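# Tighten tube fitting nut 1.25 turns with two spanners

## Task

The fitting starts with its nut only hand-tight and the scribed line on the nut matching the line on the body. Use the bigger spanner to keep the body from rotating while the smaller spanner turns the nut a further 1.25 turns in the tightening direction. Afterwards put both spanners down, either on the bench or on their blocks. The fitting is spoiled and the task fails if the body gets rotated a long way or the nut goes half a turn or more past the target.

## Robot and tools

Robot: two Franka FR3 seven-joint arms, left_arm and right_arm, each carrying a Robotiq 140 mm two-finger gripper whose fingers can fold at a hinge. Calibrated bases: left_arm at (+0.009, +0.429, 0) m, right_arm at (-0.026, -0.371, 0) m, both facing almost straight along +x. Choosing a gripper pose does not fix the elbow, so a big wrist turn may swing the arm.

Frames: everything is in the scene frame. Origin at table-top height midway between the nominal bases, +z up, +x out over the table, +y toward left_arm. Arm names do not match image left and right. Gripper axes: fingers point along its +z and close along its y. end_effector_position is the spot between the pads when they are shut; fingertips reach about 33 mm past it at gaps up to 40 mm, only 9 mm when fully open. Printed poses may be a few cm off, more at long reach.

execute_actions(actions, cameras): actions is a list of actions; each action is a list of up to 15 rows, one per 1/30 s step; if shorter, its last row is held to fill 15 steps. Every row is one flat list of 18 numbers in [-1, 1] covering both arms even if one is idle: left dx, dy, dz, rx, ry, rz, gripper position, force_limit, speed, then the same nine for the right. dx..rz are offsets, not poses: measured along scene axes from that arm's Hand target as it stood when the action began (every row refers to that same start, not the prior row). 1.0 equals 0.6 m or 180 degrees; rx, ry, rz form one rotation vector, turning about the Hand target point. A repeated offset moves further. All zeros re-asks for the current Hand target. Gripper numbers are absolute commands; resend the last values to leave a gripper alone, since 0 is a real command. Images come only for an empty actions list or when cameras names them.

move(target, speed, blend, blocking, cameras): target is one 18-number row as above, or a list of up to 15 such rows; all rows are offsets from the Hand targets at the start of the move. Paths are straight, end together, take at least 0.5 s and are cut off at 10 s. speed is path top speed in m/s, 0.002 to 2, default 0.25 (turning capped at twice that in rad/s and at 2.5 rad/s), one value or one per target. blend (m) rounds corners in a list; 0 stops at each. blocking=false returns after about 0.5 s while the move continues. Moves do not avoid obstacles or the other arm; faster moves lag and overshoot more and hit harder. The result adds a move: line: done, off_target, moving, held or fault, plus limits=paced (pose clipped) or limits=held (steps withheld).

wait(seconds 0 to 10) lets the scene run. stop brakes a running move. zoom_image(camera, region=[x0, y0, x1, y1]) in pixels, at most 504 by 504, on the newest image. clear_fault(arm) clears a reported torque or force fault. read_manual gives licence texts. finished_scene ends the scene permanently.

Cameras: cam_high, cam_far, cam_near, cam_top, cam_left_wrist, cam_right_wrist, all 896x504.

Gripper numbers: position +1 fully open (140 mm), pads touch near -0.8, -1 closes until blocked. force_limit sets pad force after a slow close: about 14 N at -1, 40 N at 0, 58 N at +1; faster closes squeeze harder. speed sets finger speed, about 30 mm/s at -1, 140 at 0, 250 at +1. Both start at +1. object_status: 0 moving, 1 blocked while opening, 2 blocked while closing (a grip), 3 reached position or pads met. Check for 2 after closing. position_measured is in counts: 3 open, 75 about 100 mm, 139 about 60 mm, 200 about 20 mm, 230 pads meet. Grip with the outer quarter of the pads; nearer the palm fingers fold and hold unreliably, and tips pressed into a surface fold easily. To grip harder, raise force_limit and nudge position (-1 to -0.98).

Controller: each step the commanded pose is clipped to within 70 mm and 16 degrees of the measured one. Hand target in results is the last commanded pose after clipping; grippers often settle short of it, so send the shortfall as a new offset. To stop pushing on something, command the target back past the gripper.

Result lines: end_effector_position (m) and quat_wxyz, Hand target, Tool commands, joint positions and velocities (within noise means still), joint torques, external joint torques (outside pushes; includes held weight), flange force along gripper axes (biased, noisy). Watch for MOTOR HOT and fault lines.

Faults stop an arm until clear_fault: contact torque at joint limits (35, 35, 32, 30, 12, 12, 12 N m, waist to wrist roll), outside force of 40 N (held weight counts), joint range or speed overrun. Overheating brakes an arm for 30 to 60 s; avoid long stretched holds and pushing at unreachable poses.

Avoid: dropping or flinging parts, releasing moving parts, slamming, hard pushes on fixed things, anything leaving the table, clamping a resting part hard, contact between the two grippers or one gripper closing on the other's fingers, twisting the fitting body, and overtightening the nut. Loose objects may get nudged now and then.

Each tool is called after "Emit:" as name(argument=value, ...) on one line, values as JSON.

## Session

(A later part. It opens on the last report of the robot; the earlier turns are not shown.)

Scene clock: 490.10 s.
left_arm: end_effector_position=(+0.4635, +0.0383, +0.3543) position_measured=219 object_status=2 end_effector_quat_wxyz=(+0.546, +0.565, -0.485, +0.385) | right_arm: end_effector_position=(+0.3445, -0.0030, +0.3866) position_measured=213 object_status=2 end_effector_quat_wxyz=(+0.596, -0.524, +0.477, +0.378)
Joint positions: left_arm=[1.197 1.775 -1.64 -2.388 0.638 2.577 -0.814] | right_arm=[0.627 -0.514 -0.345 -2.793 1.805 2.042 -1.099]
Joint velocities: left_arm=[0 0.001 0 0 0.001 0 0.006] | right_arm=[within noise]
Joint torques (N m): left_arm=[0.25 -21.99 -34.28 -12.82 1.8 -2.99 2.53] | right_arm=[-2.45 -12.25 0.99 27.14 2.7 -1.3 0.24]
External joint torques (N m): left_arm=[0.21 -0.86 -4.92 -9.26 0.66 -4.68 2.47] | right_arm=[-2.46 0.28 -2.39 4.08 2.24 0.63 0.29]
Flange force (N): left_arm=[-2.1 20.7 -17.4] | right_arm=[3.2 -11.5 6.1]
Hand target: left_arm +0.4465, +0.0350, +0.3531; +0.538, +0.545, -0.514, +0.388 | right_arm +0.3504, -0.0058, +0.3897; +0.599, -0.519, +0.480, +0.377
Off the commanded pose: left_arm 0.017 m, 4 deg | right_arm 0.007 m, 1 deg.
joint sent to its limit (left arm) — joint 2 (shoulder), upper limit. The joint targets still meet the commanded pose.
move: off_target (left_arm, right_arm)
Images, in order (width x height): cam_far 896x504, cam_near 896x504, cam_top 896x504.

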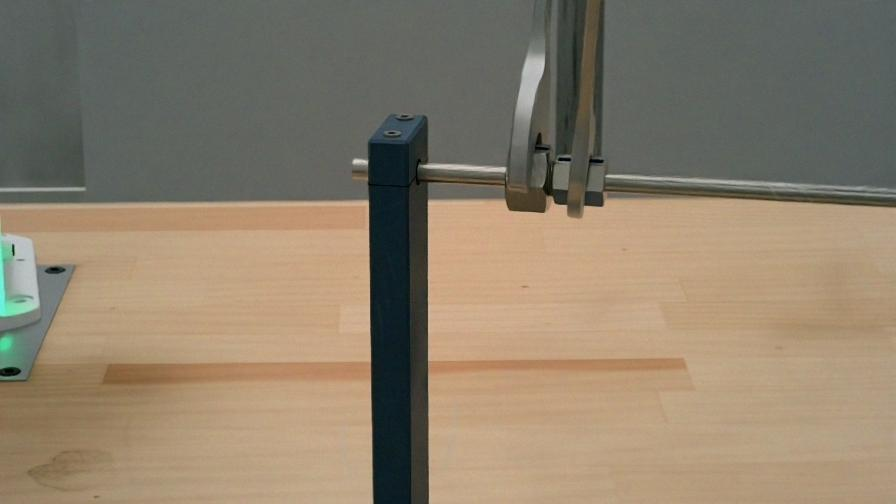

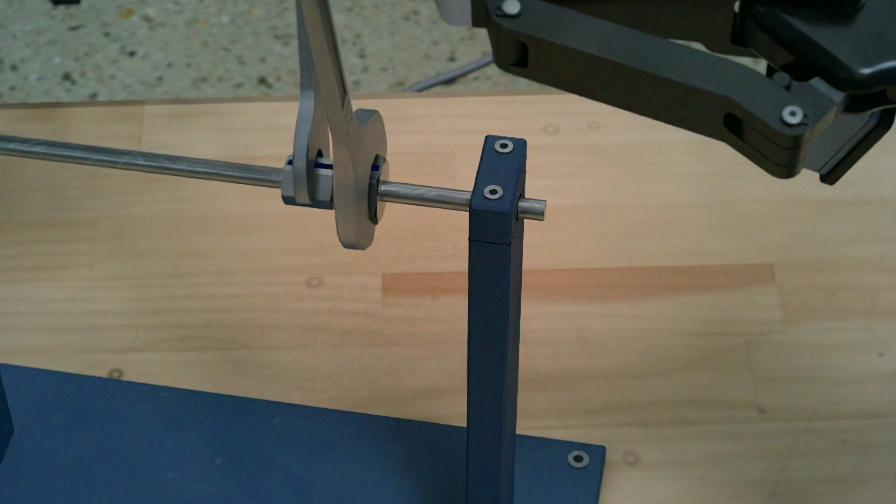

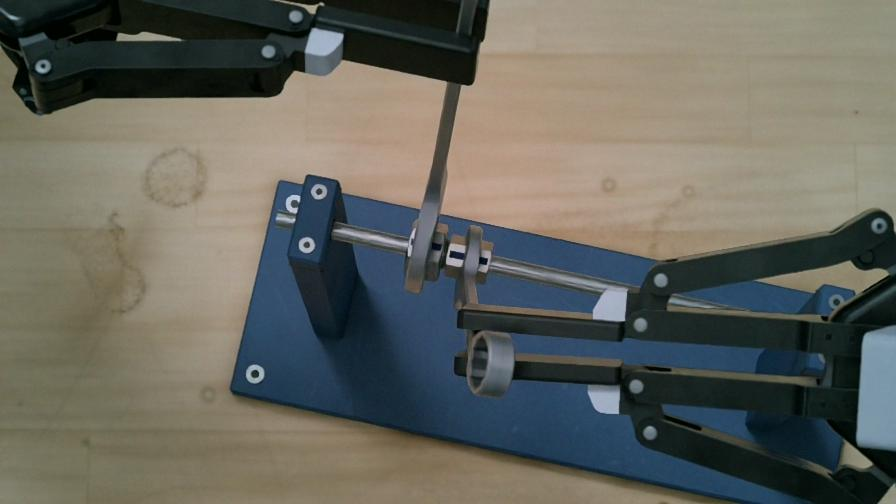

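Emit:
move(target=[-0.02045,0.0055,0.0039,-0.00508,-0.02731,0,-1,0.8,-1,0,0,0,0,0,0,-1,0.8,-1], speed=0.05, cameras=["cam_top","cam_near","cam_far"])

Emit:
zoom_image(camera="cam_far", region=[530, 120, 630, 220])

Emit:
zoom_image(camera="cam_top", region=[390, 200, 530, 320])

Emit:
zoom_image(camera="cam_near", region=[260, 100, 400, 260])

Scene clock: 492.57 s.
left_arm: end_effector_position=(+0.4517, +0.0419, +0.3583) position_measured=219 object_status=2 end_effector_quat_wxyz=(+0.528, +0.544, -0.504, +0.414) | right_arm: end_effector_position=(+0.3444, -0.0029, +0.3865) position_measured=213 object_status=2 end_effector_quat_wxyz=(+0.596, -0.525, +0.476, +0.378)
Joint positions: left_arm=[1.232 1.776 -1.634 -2.439 0.651 2.605 -0.746] | right_arm=[0.627 -0.514 -0.345 -2.793 1.804 2.042 -1.1]
Joint velocities: left_arm=[0 0 -0.001 -0.001 0 0.001 0.006] | right_arm=[within noise]
Joint torques (N m): left_arm=[0.52 -21.05 -32.79 -12.84 2.1 -3.19 2.56] | right_arm=[-2.54 -12.28 0.89 27.21 2.76 -1.28 0.31]
External joint torques (N m): left_arm=[0.54 -0.95 -4.12 -9.29 0.88 -4.88 2.52] | right_arm=[-2.56 0.12 -2.49 4.23 2.31 0.65 0.37]
Flange force (N): left_arm=[-2.3 21.2 -18.9] | right_arm=[2.7 -11.6 5.9]
Hand target: left_arm +0.4342, +0.0383, +0.3554; +0.519, +0.523, -0.533, +0.415 | right_arm +0.3504, -0.0058, +0.3897; +0.599, -0.519, +0.480, +0.377
Off the commanded pose: left_arm 0.018 m, 4 deg | right_arm 0.007 m, 1 deg.
joint sent to its limit (left arm) — joint 2 (shoulder), upper limit. The joint targets still meet the commanded pose.
move: off_target (left_arm, right_arm)
Images, in order (width x height): cam_far 896x504, cam_near 896x504, cam_top 896x504.

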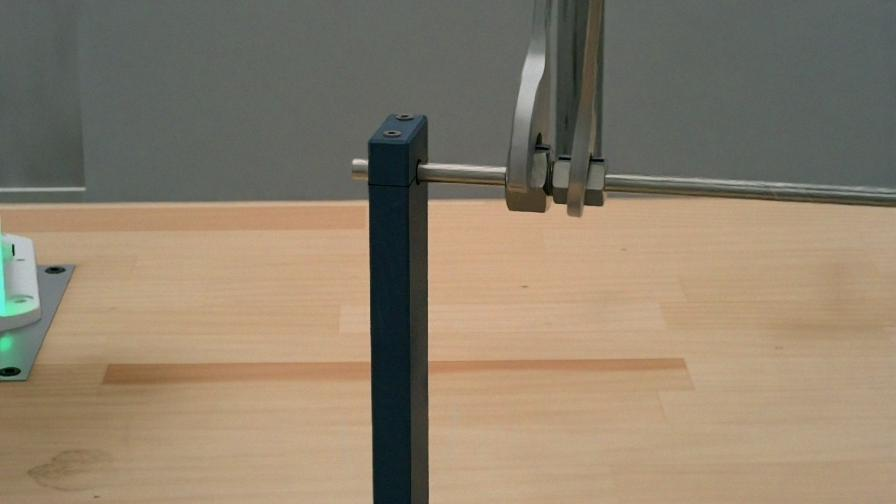

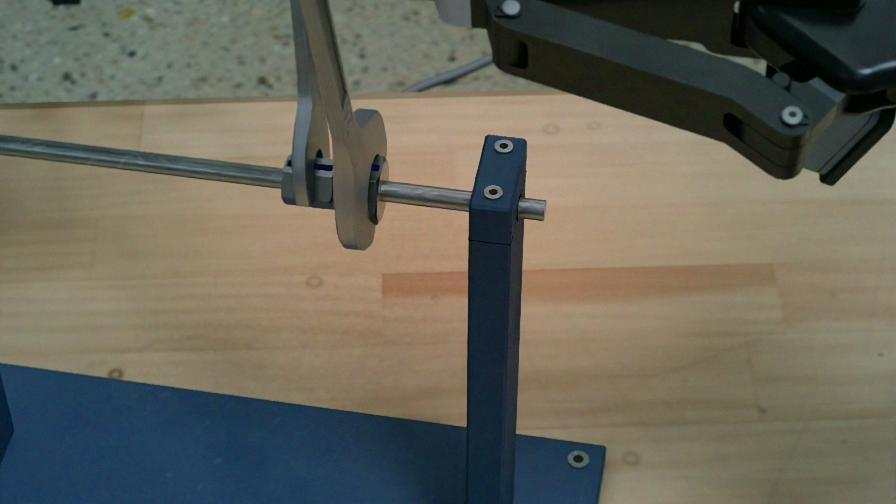

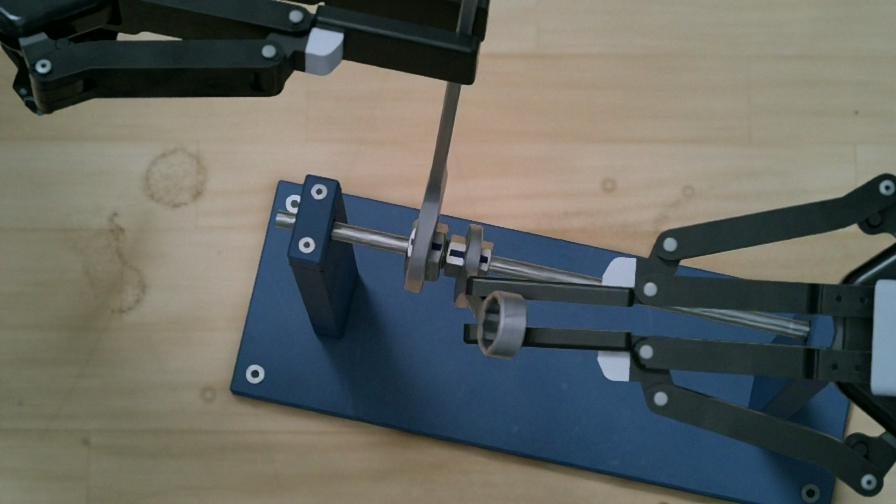

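Scaled by 5.040 from the camera's 896x504 image, which has a finer 1280x720 frame.

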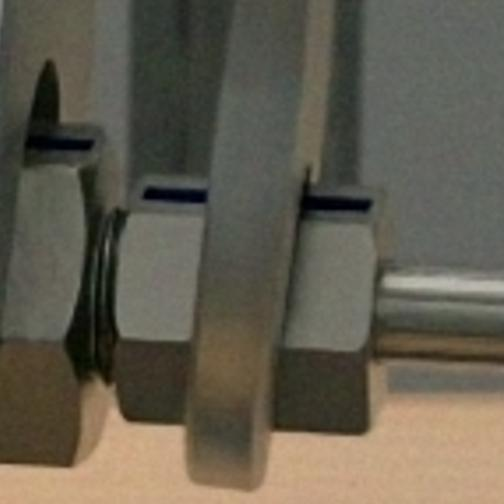

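Scaled by 3.600 from the camera's 896x504 image, which has a finer 1280x720 frame.

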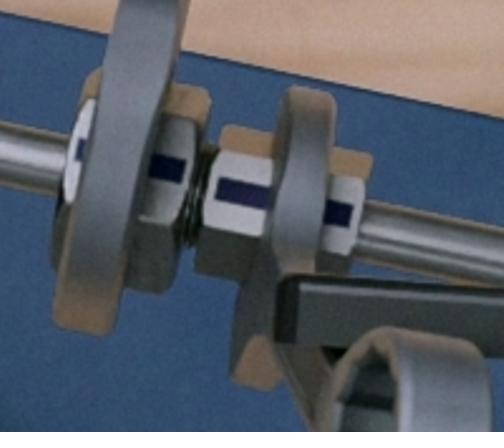

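Scaled by 3.150 from the camera's 896x504 image, which has a finer 1280x720 frame.

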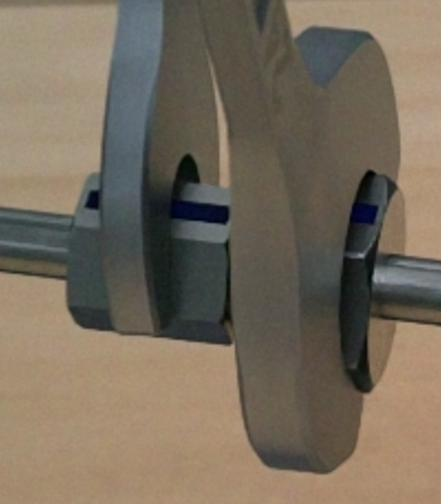

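Emit:
move(target=[[0.04383,-0.0055,-0.00167,0.01017,0.05461,0,-1,0.8,-1,0,0,0,0,0,0,-1,0.8,-1],[0.06917,-0.01017,0.043,0.01017,0.05461,0,-1,0.8,-1,0,0,0,0,0,0,-1,0.8,-1]], speed=[0.04, 0.08], cameras=["cam_top","cam_near","cam_far"])

Emit:
zoom_image(camera="cam_far", region=[530, 120, 630, 220])

Emit:
zoom_image(camera="cam_top", region=[390, 200, 530, 320])

Scene clock: 500.50 s.
left_arm: end_effector_position=(+0.4761, +0.0324, +0.3803) position_measured=219 object_status=2 end_effector_quat_wxyz=(+0.553, +0.563, -0.495, +0.363) | right_arm: end_effector_position=(+0.3444, -0.0029, +0.3865) position_measured=213 object_status=2 end_effector_quat_wxyz=(+0.596, -0.525, +0.476, +0.378)
Joint positions: left_arm=[1.12 1.739 -1.718 -2.284 0.568 2.494 -0.831] | right_arm=[0.627 -0.514 -0.345 -2.793 1.804 2.042 -1.1]
Joint torques (N m): left_arm=[-0.8 -25.49 -33.19 -2.05 0.26 1.76 -0.35] | right_arm=[-2.03 -12.23 1.68 26.54 2.43 -1.4 0.3]
External joint torques (N m): left_arm=[-1.02 -1.81 -2.67 0.13 -0.62 0.03 -0.4] | right_arm=[-2.03 0.25 -1.7 3.51 1.98 0.52 0.35]
Flange force (N): left_arm=[9.3 -1.2 1.6] | right_arm=[2.2 -9.5 6.0]
Hand target: left_arm +0.4757, +0.0322, +0.3812; +0.555, +0.565, -0.493, +0.360 | right_arm +0.3504, -0.0058, +0.3897; +0.599, -0.519, +0.480, +0.377
Off the commanded pose: left_arm 0.001 m, 1 deg | right_arm 0.007 m, 1 deg.
move: off_target (right_arm)
Images, in order (width x height): cam_far 896x504, cam_near 896x504, cam_top 896x504.

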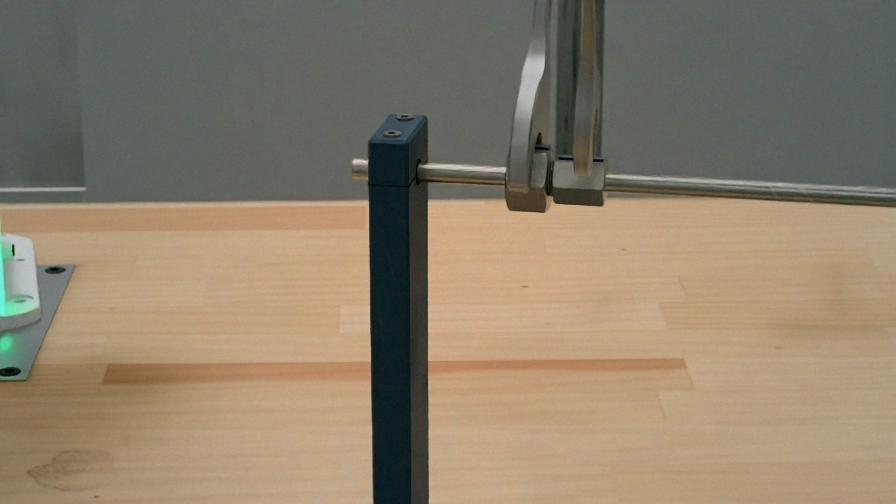

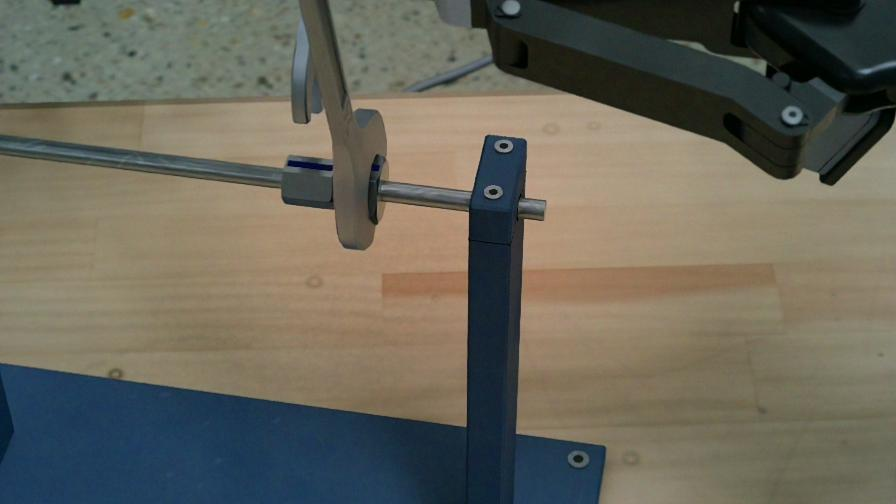

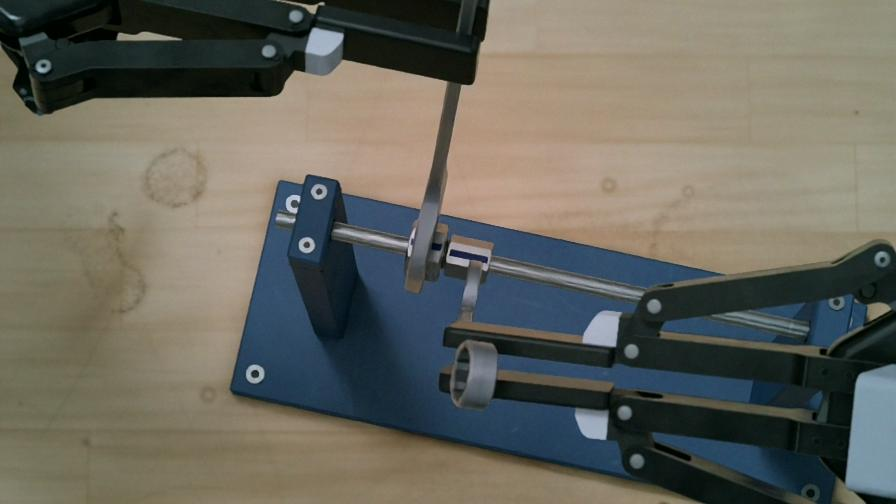

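Scaled by 5.040 from the camera's 896x504 image, which has a finer 1280x720 frame.

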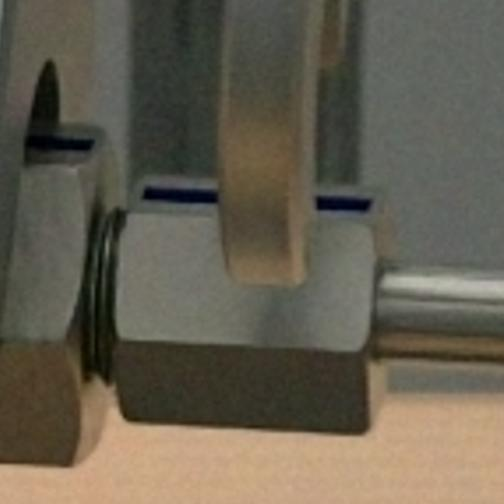

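Scaled by 3.600 from the camera's 896x504 image, which has a finer 1280x720 frame.

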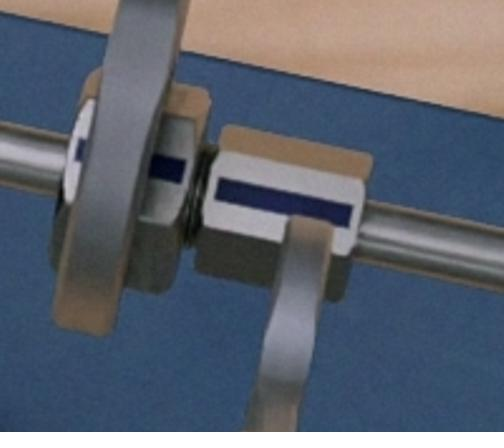

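Emit:
move(target=[[0.07933,-0.02617,-0.054,0.02135,0.11468,0,-1,0.8,-1,0,0,0,0,0,0,-1,0.8,-1],[0.1435,-0.03783,-0.13417,0.04168,0.22391,0,-1,0.8,-1,0,0,0,0,0,0,-1,0.8,-1],[0.17633,-0.04383,-0.23167,0.06202,0.33313,0,-1,0.8,-1,0,0,0,0,0,0,-1,0.8,-1]], speed=0.2, blend=0.01, cameras=["cam_top","cam_near","cam_far"])

Emit:
zoom_image(camera="cam_far", region=[530, 120, 630, 220])

Emit:
zoom_image(camera="cam_top", region=[420, 270, 490, 350])

Scene clock: 505.87 s.
left_arm: end_effector_position=(+0.5827, +0.0062, +0.2408) position_measured=219 object_status=2 end_effector_quat_wxyz=(+0.671, +0.718, -0.184, -0.013) | right_arm: end_effector_position=(+0.3444, -0.0029, +0.3865) position_measured=213 object_status=2 end_effector_quat_wxyz=(+0.596, -0.525, +0.476, +0.378)
Joint positions: left_arm=[0.795 1.566 -1.452 -1.722 0.045 2.246 -1.266] | right_arm=[0.627 -0.514 -0.345 -2.793 1.804 2.042 -1.1]
Joint velocities: left_arm=[0 0 0 0.001 -0.001 -0.001 -0.007] | right_arm=[within noise]
Joint torques (N m): left_arm=[-0.95 -38.66 -35.13 0.64 -1.11 -0.34 -0.23] | right_arm=[-1.98 -12.26 1.66 26.52 2.45 -1.4 0.31]
External joint torques (N m): left_arm=[-1.05 -2.22 -2.08 0.25 -0.81 -0.42 -0.33] | right_arm=[-1.98 0.22 -1.72 3.51 1.99 0.52 0.37]
Flange force (N): left_arm=[5.9 3.9 0.0] | right_arm=[2.1 -9.5 6.0]
Hand target: left_arm +0.5815, +0.0059, +0.2422; +0.672, +0.718, -0.182, -0.018 | right_arm +0.3504, -0.0058, +0.3897; +0.599, -0.519, +0.480, +0.377
Off the commanded pose: left_arm 0.002 m, 1 deg | right_arm 0.007 m, 1 deg.
move: off_target (right_arm)
Images, in order (width x height): cam_far 896x504, cam_near 896x504, cam_top 896x504.

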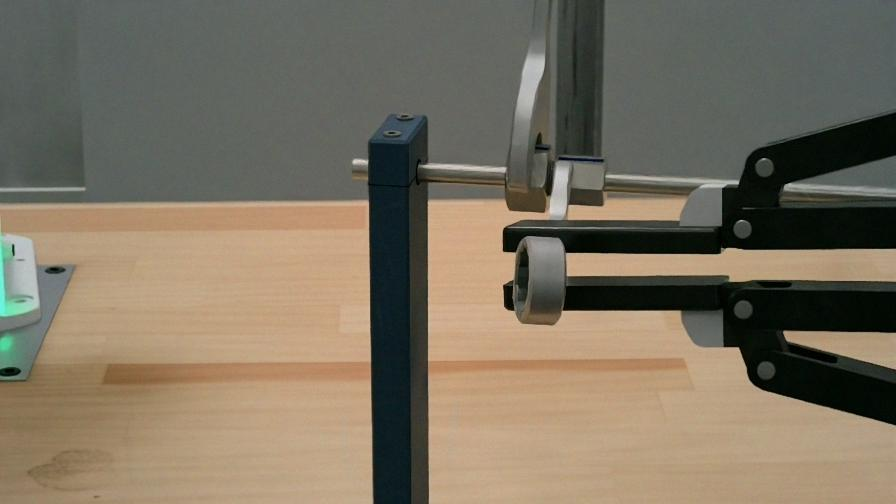

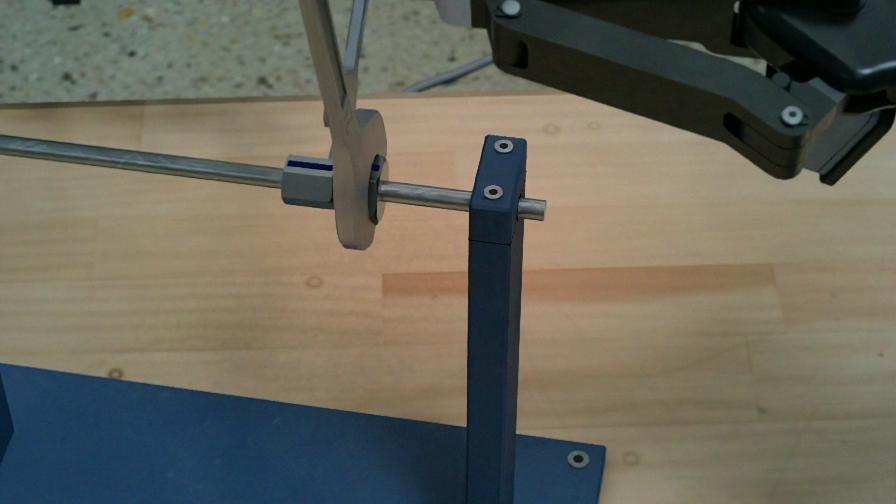

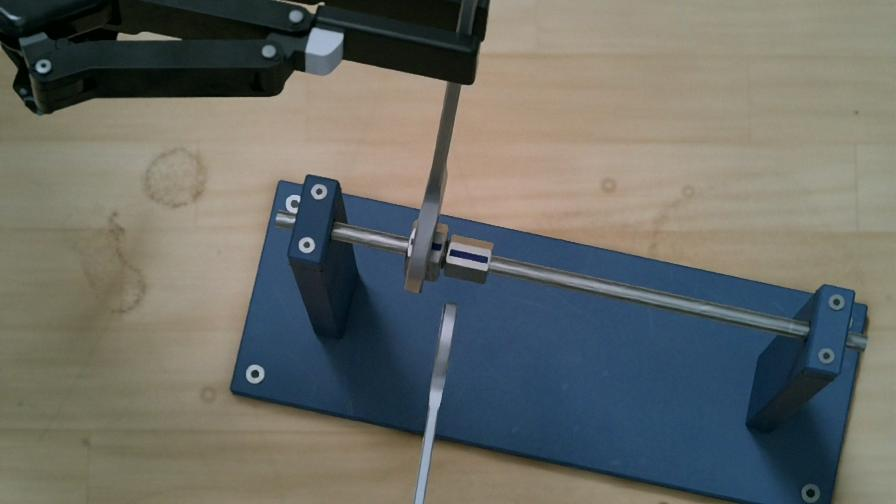

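Scaled by 5.040 from the camera's 896x504 image, which has a finer 1280x720 frame.

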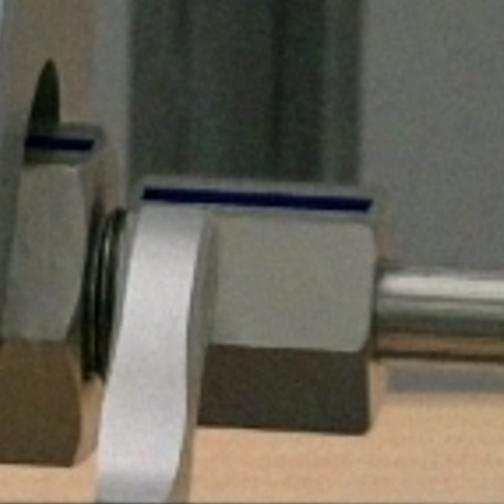

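Scaled by 6.300 from the camera's 896x504 image, which has a finer 1280x720 frame.

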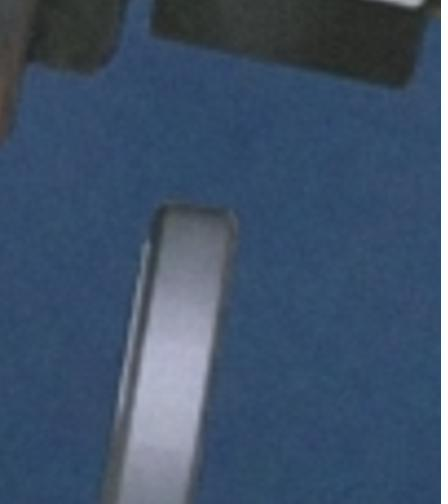

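Emit:
move(target=[[0.0008,-0.0027,0.001,0.01638,-0.00305,-0.0111,-1,0.8,-1,0,0,0,0,0,0,-1,0.8,-1],[-0.0262,0.0023,0.001,0.01638,-0.00305,-0.0111,-1,0.8,-1,0,0,0,0,0,0,-1,0.8,-1]], speed=0.08, cameras=["cam_top","cam_near","cam_far"])

Emit:
zoom_image(camera="cam_far", region=[530, 120, 630, 220])

Emit:
zoom_image(camera="cam_near", region=[260, 100, 360, 220])

Emit:
zoom_image(camera="cam_top", region=[434, 254, 490, 320])

Scene clock: 511.20 s.
left_arm: end_effector_position=(+0.5665, +0.0081, +0.2411) position_measured=219 object_status=2 end_effector_quat_wxyz=(+0.652, +0.731, -0.199, -0.029) | right_arm: end_effector_position=(+0.3444, -0.0029, +0.3865) position_measured=213 object_status=2 end_effector_quat_wxyz=(+0.596, -0.525, +0.476, +0.378)
Joint positions: left_arm=[0.802 1.508 -1.444 -1.745 0.045 2.22 -1.292] | right_arm=[0.627 -0.514 -0.345 -2.793 1.804 2.042 -1.1]
Joint torques (N m): left_arm=[-0.66 -38 -35.27 -0.23 -0.81 0.01 -0.26] | right_arm=[-2.01 -12.23 1.68 26.55 2.46 -1.39 0.32]
External joint torques (N m): left_arm=[-0.6 -2.01 -2.25 -1.98 -0.45 -0.24 -0.36] | right_arm=[-2.02 0.24 -1.7 3.51 2 0.54 0.38]
Flange force (N): left_arm=[-6.2 7.6 0.8] | right_arm=[2.0 -9.5 6.0]
Hand target: left_arm +0.5658, +0.0073, +0.2428; +0.652, +0.732, -0.197, -0.031 | right_arm +0.3504, -0.0058, +0.3897; +0.599, -0.519, +0.480, +0.377
Off the commanded pose: left_arm 0.002 m, 0 deg | right_arm 0.007 m, 1 deg.
move: off_target (right_arm)
Images, in order (width x height): cam_far 896x504, cam_near 896x504, cam_top 896x504.

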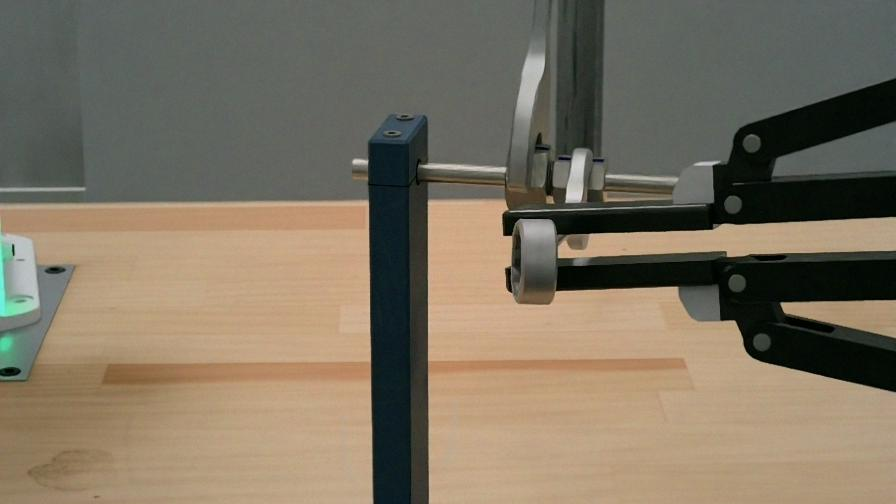

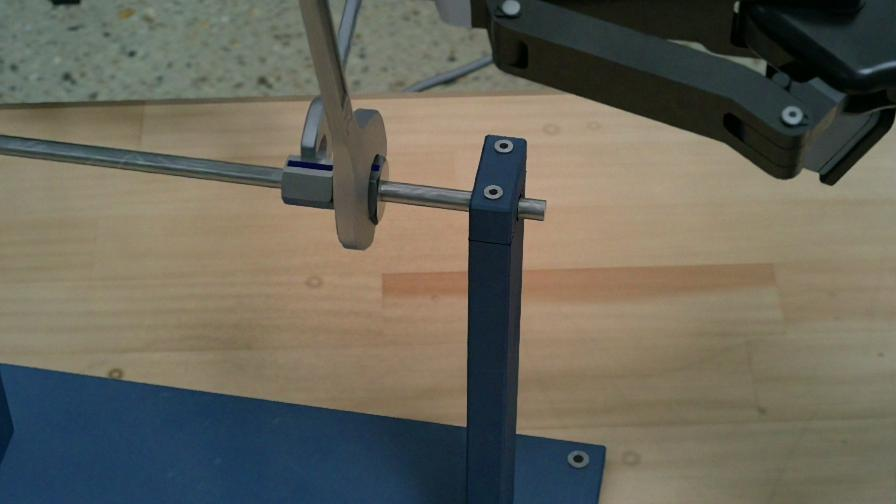

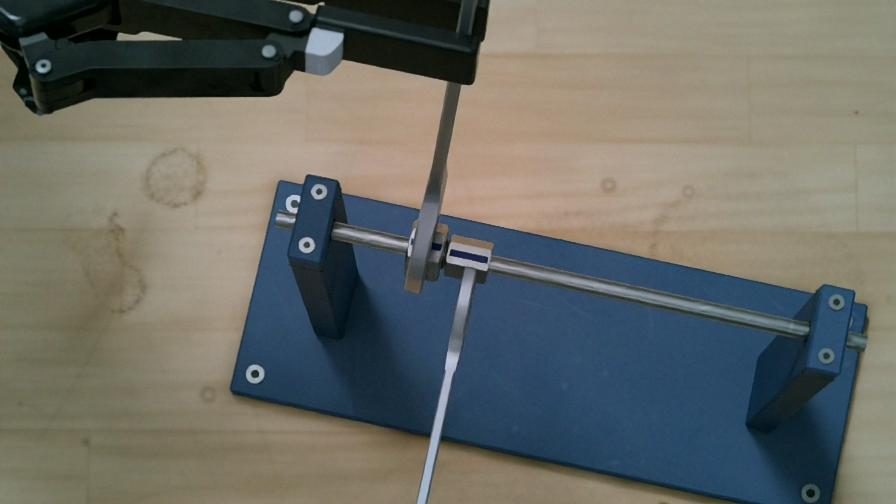

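Scaled by 5.040 from the camera's 896x504 image, which has a finer 1280x720 frame.

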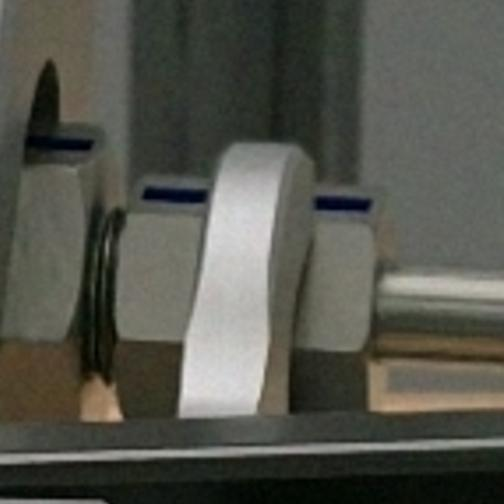

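Scaled by 4.200 from the camera's 896x504 image, which has a finer 1280x720 frame.

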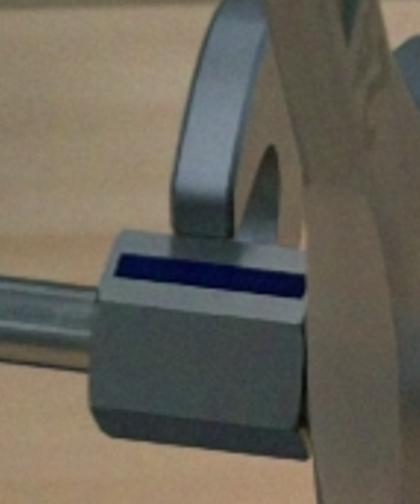

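Scaled by 7.636 from the camera's 896x504 image, which has a finer 1280x720 frame.

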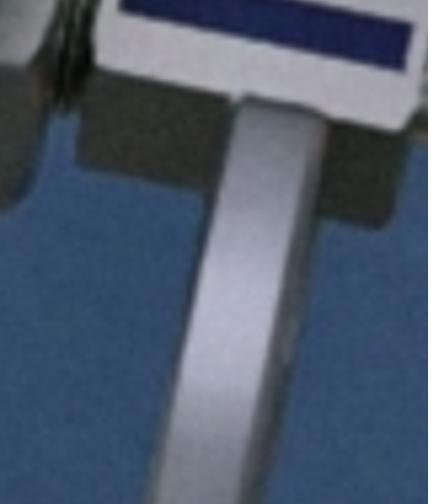

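Emit:
move(target=[[0,0,0.0006,-0.0016,0.0003,0,-1,0.8,-1,0,0,0,0,0,0,-1,0.8,-1],[-0.0074,0.0014,0.0006,-0.0016,0.0003,0,-1,0.8,-1,0,0,0,0,0,0,-1,0.8,-1]], speed=0.04, cameras=["cam_top","cam_near","cam_far"])

Emit:
zoom_image(camera="cam_far", region=[530, 120, 630, 220])

Emit:
zoom_image(camera="cam_near", region=[260, 100, 360, 220])

Emit:
zoom_image(camera="cam_top", region=[434, 254, 490, 320])

Scene clock: 513.57 s.
left_arm: end_effector_position=(+0.5619, +0.0088, +0.2414) position_measured=219 object_status=2 end_effector_quat_wxyz=(+0.652, +0.731, -0.198, -0.029) | right_arm: end_effector_position=(+0.3444, -0.0029, +0.3865) position_measured=213 object_status=2 end_effector_quat_wxyz=(+0.596, -0.525, +0.476, +0.378)
Joint positions: left_arm=[0.815 1.508 -1.444 -1.767 0.045 2.23 -1.292] | right_arm=[0.627 -0.514 -0.345 -2.793 1.804 2.042 -1.1]
Joint torques (N m): left_arm=[-0.64 -36.97 -35.56 0.99 -0.88 0.04 -0.13] | right_arm=[-2.01 -12.21 1.68 26.54 2.45 -1.4 0.32]
External joint torques (N m): left_arm=[-0.63 -1.44 -2.47 -0.69 -0.56 -0.2 -0.24] | right_arm=[-2.01 0.2 -1.69 3.54 2 0.52 0.37]
Flange force (N): left_arm=[-0.3 5.4 0.2] | right_arm=[2.0 -9.5 6.0]
Hand target: left_arm +0.5614, +0.0081, +0.2432; +0.654, +0.730, -0.197, -0.031 | right_arm +0.3504, -0.0058, +0.3897; +0.599, -0.519, +0.480, +0.377
Off the commanded pose: left_arm 0.002 m, 0 deg | right_arm 0.007 m, 1 deg.
move: off_target (right_arm)
Images, in order (width x height): cam_far 896x504, cam_near 896x504, cam_top 896x504.

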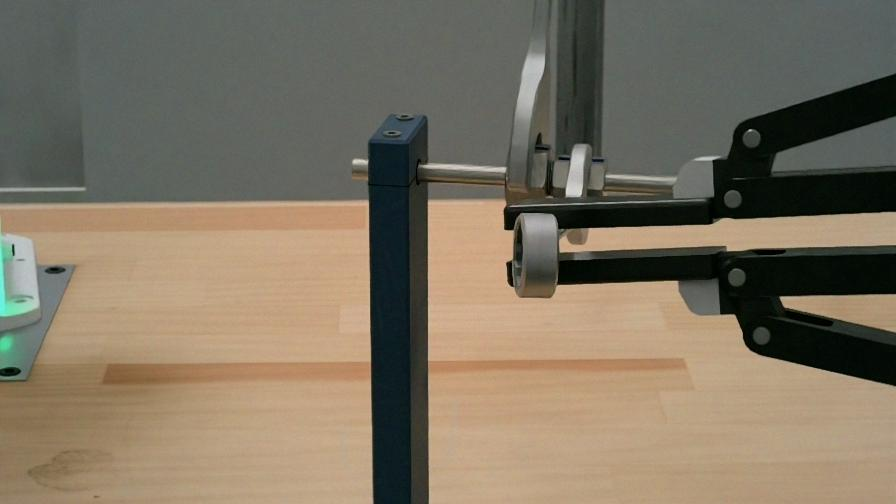

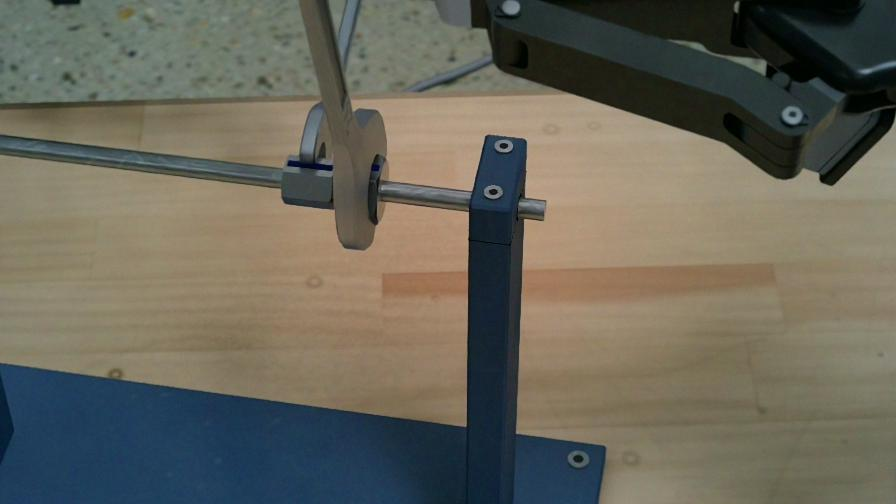

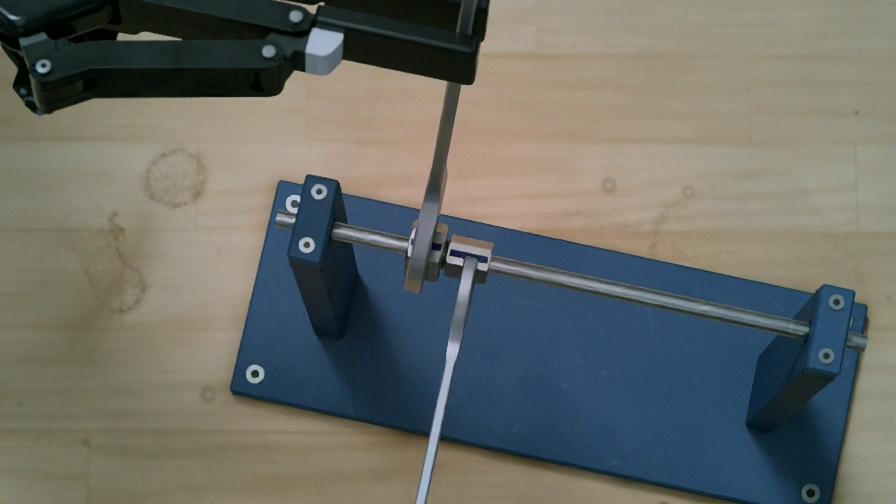

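Scaled by 5.040 from the camera's 896x504 image, which has a finer 1280x720 frame.

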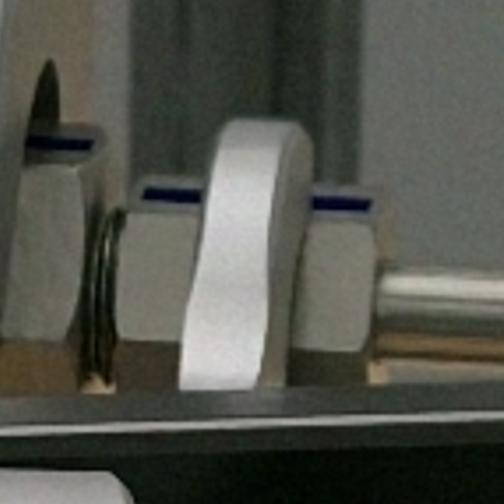

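Scaled by 4.200 from the camera's 896x504 image, which has a finer 1280x720 frame.

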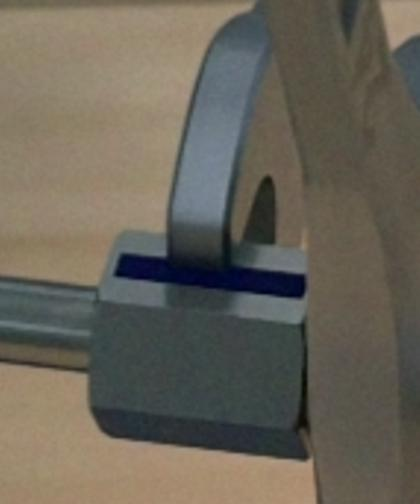

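Scaled by 7.636 from the camera's 896x504 image, which has a finer 1280x720 frame.

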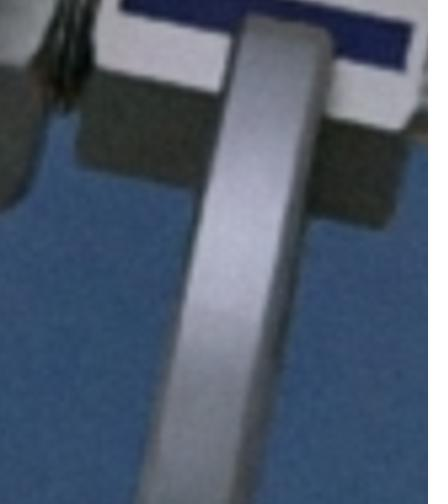

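Emit:
move(target=[[-0.0049,0.0009,0,0,0,0,-1,0.8,-1,0,0,0,0,0,0,-1,0.8,-1]], speed=0.03)

Scene clock: 514.50 s.
left_arm: end_effector_position=(+0.5574, +0.0088, +0.2414) position_measured=219 object_status=2 end_effector_quat_wxyz=(+0.653, +0.730, -0.200, -0.031) | right_arm: end_effector_position=(+0.3444, -0.0029, +0.3865) position_measured=213 object_status=2 end_effector_quat_wxyz=(+0.596, -0.525, +0.476, +0.378)
Joint positions: left_arm=[0.822 1.508 -1.444 -1.781 0.045 2.232 -1.292] | right_arm=[0.627 -0.514 -0.345 -2.793 1.804 2.042 -1.1]
Joint torques (N m): left_arm=[-0.16 -36.58 -35.62 0.27 -0.78 0.29 -0.09] | right_arm=[-2 -12.25 1.66 26.53 2.46 -1.4 0.3]
External joint torques (N m): left_arm=[-0.03 -1.49 -2.56 -1.34 -0.46 0.05 -0.19] | right_arm=[-1.98 0.25 -1.68 3.51 2 0.52 0.35]
Flange force (N): left_arm=[-5.2 6.9 0.3] | right_arm=[2.2 -9.5 6.2]
Hand target: left_arm +0.5584, +0.0087, +0.2432; +0.654, +0.730, -0.197, -0.031 | right_arm +0.3504, -0.0058, +0.3897; +0.599, -0.519, +0.480, +0.377
Off the commanded pose: left_arm 0.002 m, 0 deg | right_arm 0.007 m, 1 deg.
move: off_target (right_arm)

Emit:
move(target=[[-0.0059,0.0011,0,0,0,0,-1,0.8,-1,0,0,0,0,0,0,-1,0.8,-1]], speed=0.03, cameras=["cam_near","cam_top"])

Emit:
zoom_image(camera="cam_near", region=[260, 100, 360, 220])

Emit:
zoom_image(camera="cam_top", region=[434, 234, 490, 300])

Scene clock: 515.73 s.
left_arm: end_effector_position=(+0.5555, +0.0099, +0.2415) position_measured=219 object_status=2 end_effector_quat_wxyz=(+0.653, +0.730, -0.198, -0.030) | right_arm: end_effector_position=(+0.3444, -0.0029, +0.3865) position_measured=213 object_status=2 end_effector_quat_wxyz=(+0.596, -0.525, +0.476, +0.378)
Joint positions: left_arm=[0.832 1.508 -1.445 -1.797 0.045 2.242 -1.292] | right_arm=[0.627 -0.514 -0.345 -2.793 1.804 2.042 -1.1]
Joint torques (N m): left_arm=[-0.17 -36.18 -35.56 0.14 -0.62 -0.11 -0.14] | right_arm=[-2.03 -12.22 1.66 26.57 2.47 -1.39 0.32]
External joint torques (N m): left_arm=[-0.1 -1.43 -2.52 -1.44 -0.34 -0.34 -0.24] | right_arm=[-2.04 0.26 -1.72 3.55 2.01 0.53 0.37]
Flange force (N): left_arm=[-4.8 6.7 -0.4] | right_arm=[2.2 -9.6 6.1]
Hand target: left_arm +0.5549, +0.0093, +0.2432; +0.654, +0.730, -0.197, -0.031 | right_arm +0.3504, -0.0058, +0.3897; +0.599, -0.519, +0.480, +0.377
Off the commanded pose: left_arm 0.002 m, 0 deg | right_arm 0.007 m, 1 deg.
move: off_target (right_arm)
Images, in order (width x height): cam_near 896x504, cam_top 896x504.

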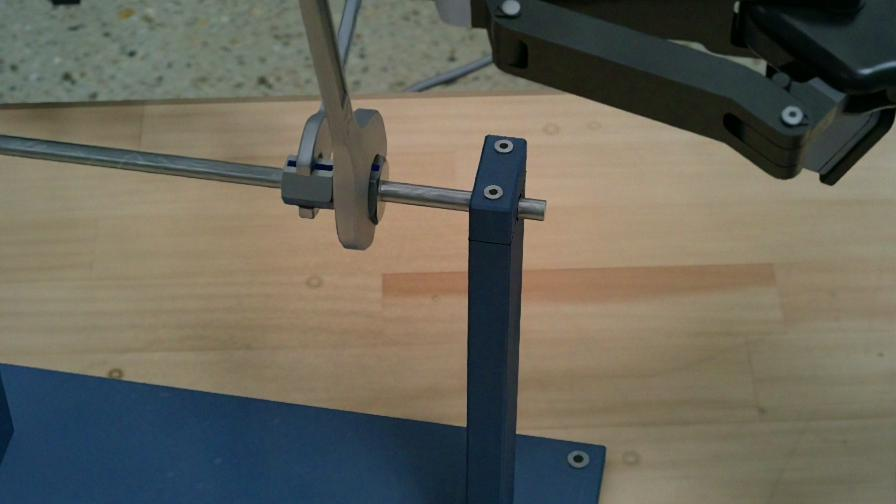

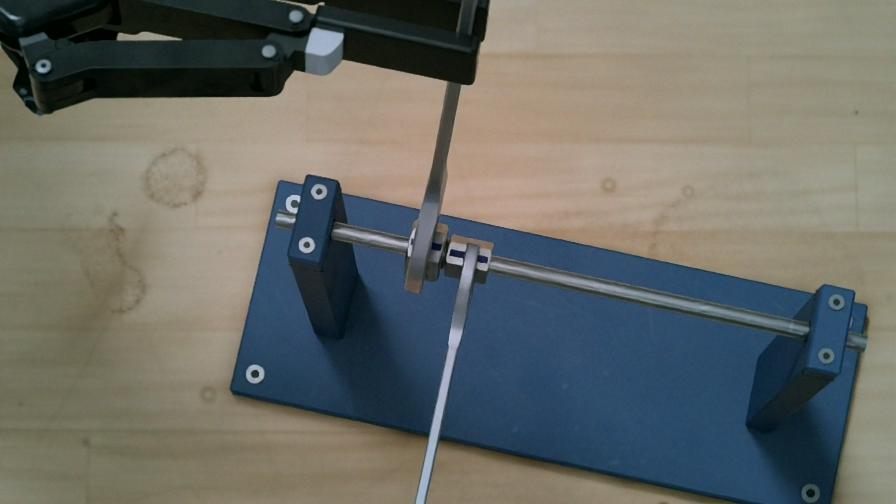

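Scaled by 4.200 from the camera's 896x504 image, which has a finer 1280x720 frame.

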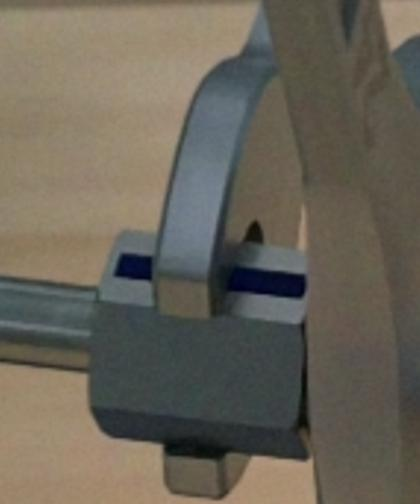

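Scaled by 7.636 from the camera's 896x504 image, which has a finer 1280x720 frame.

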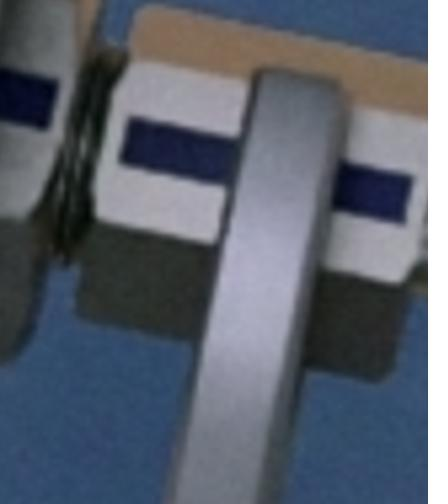

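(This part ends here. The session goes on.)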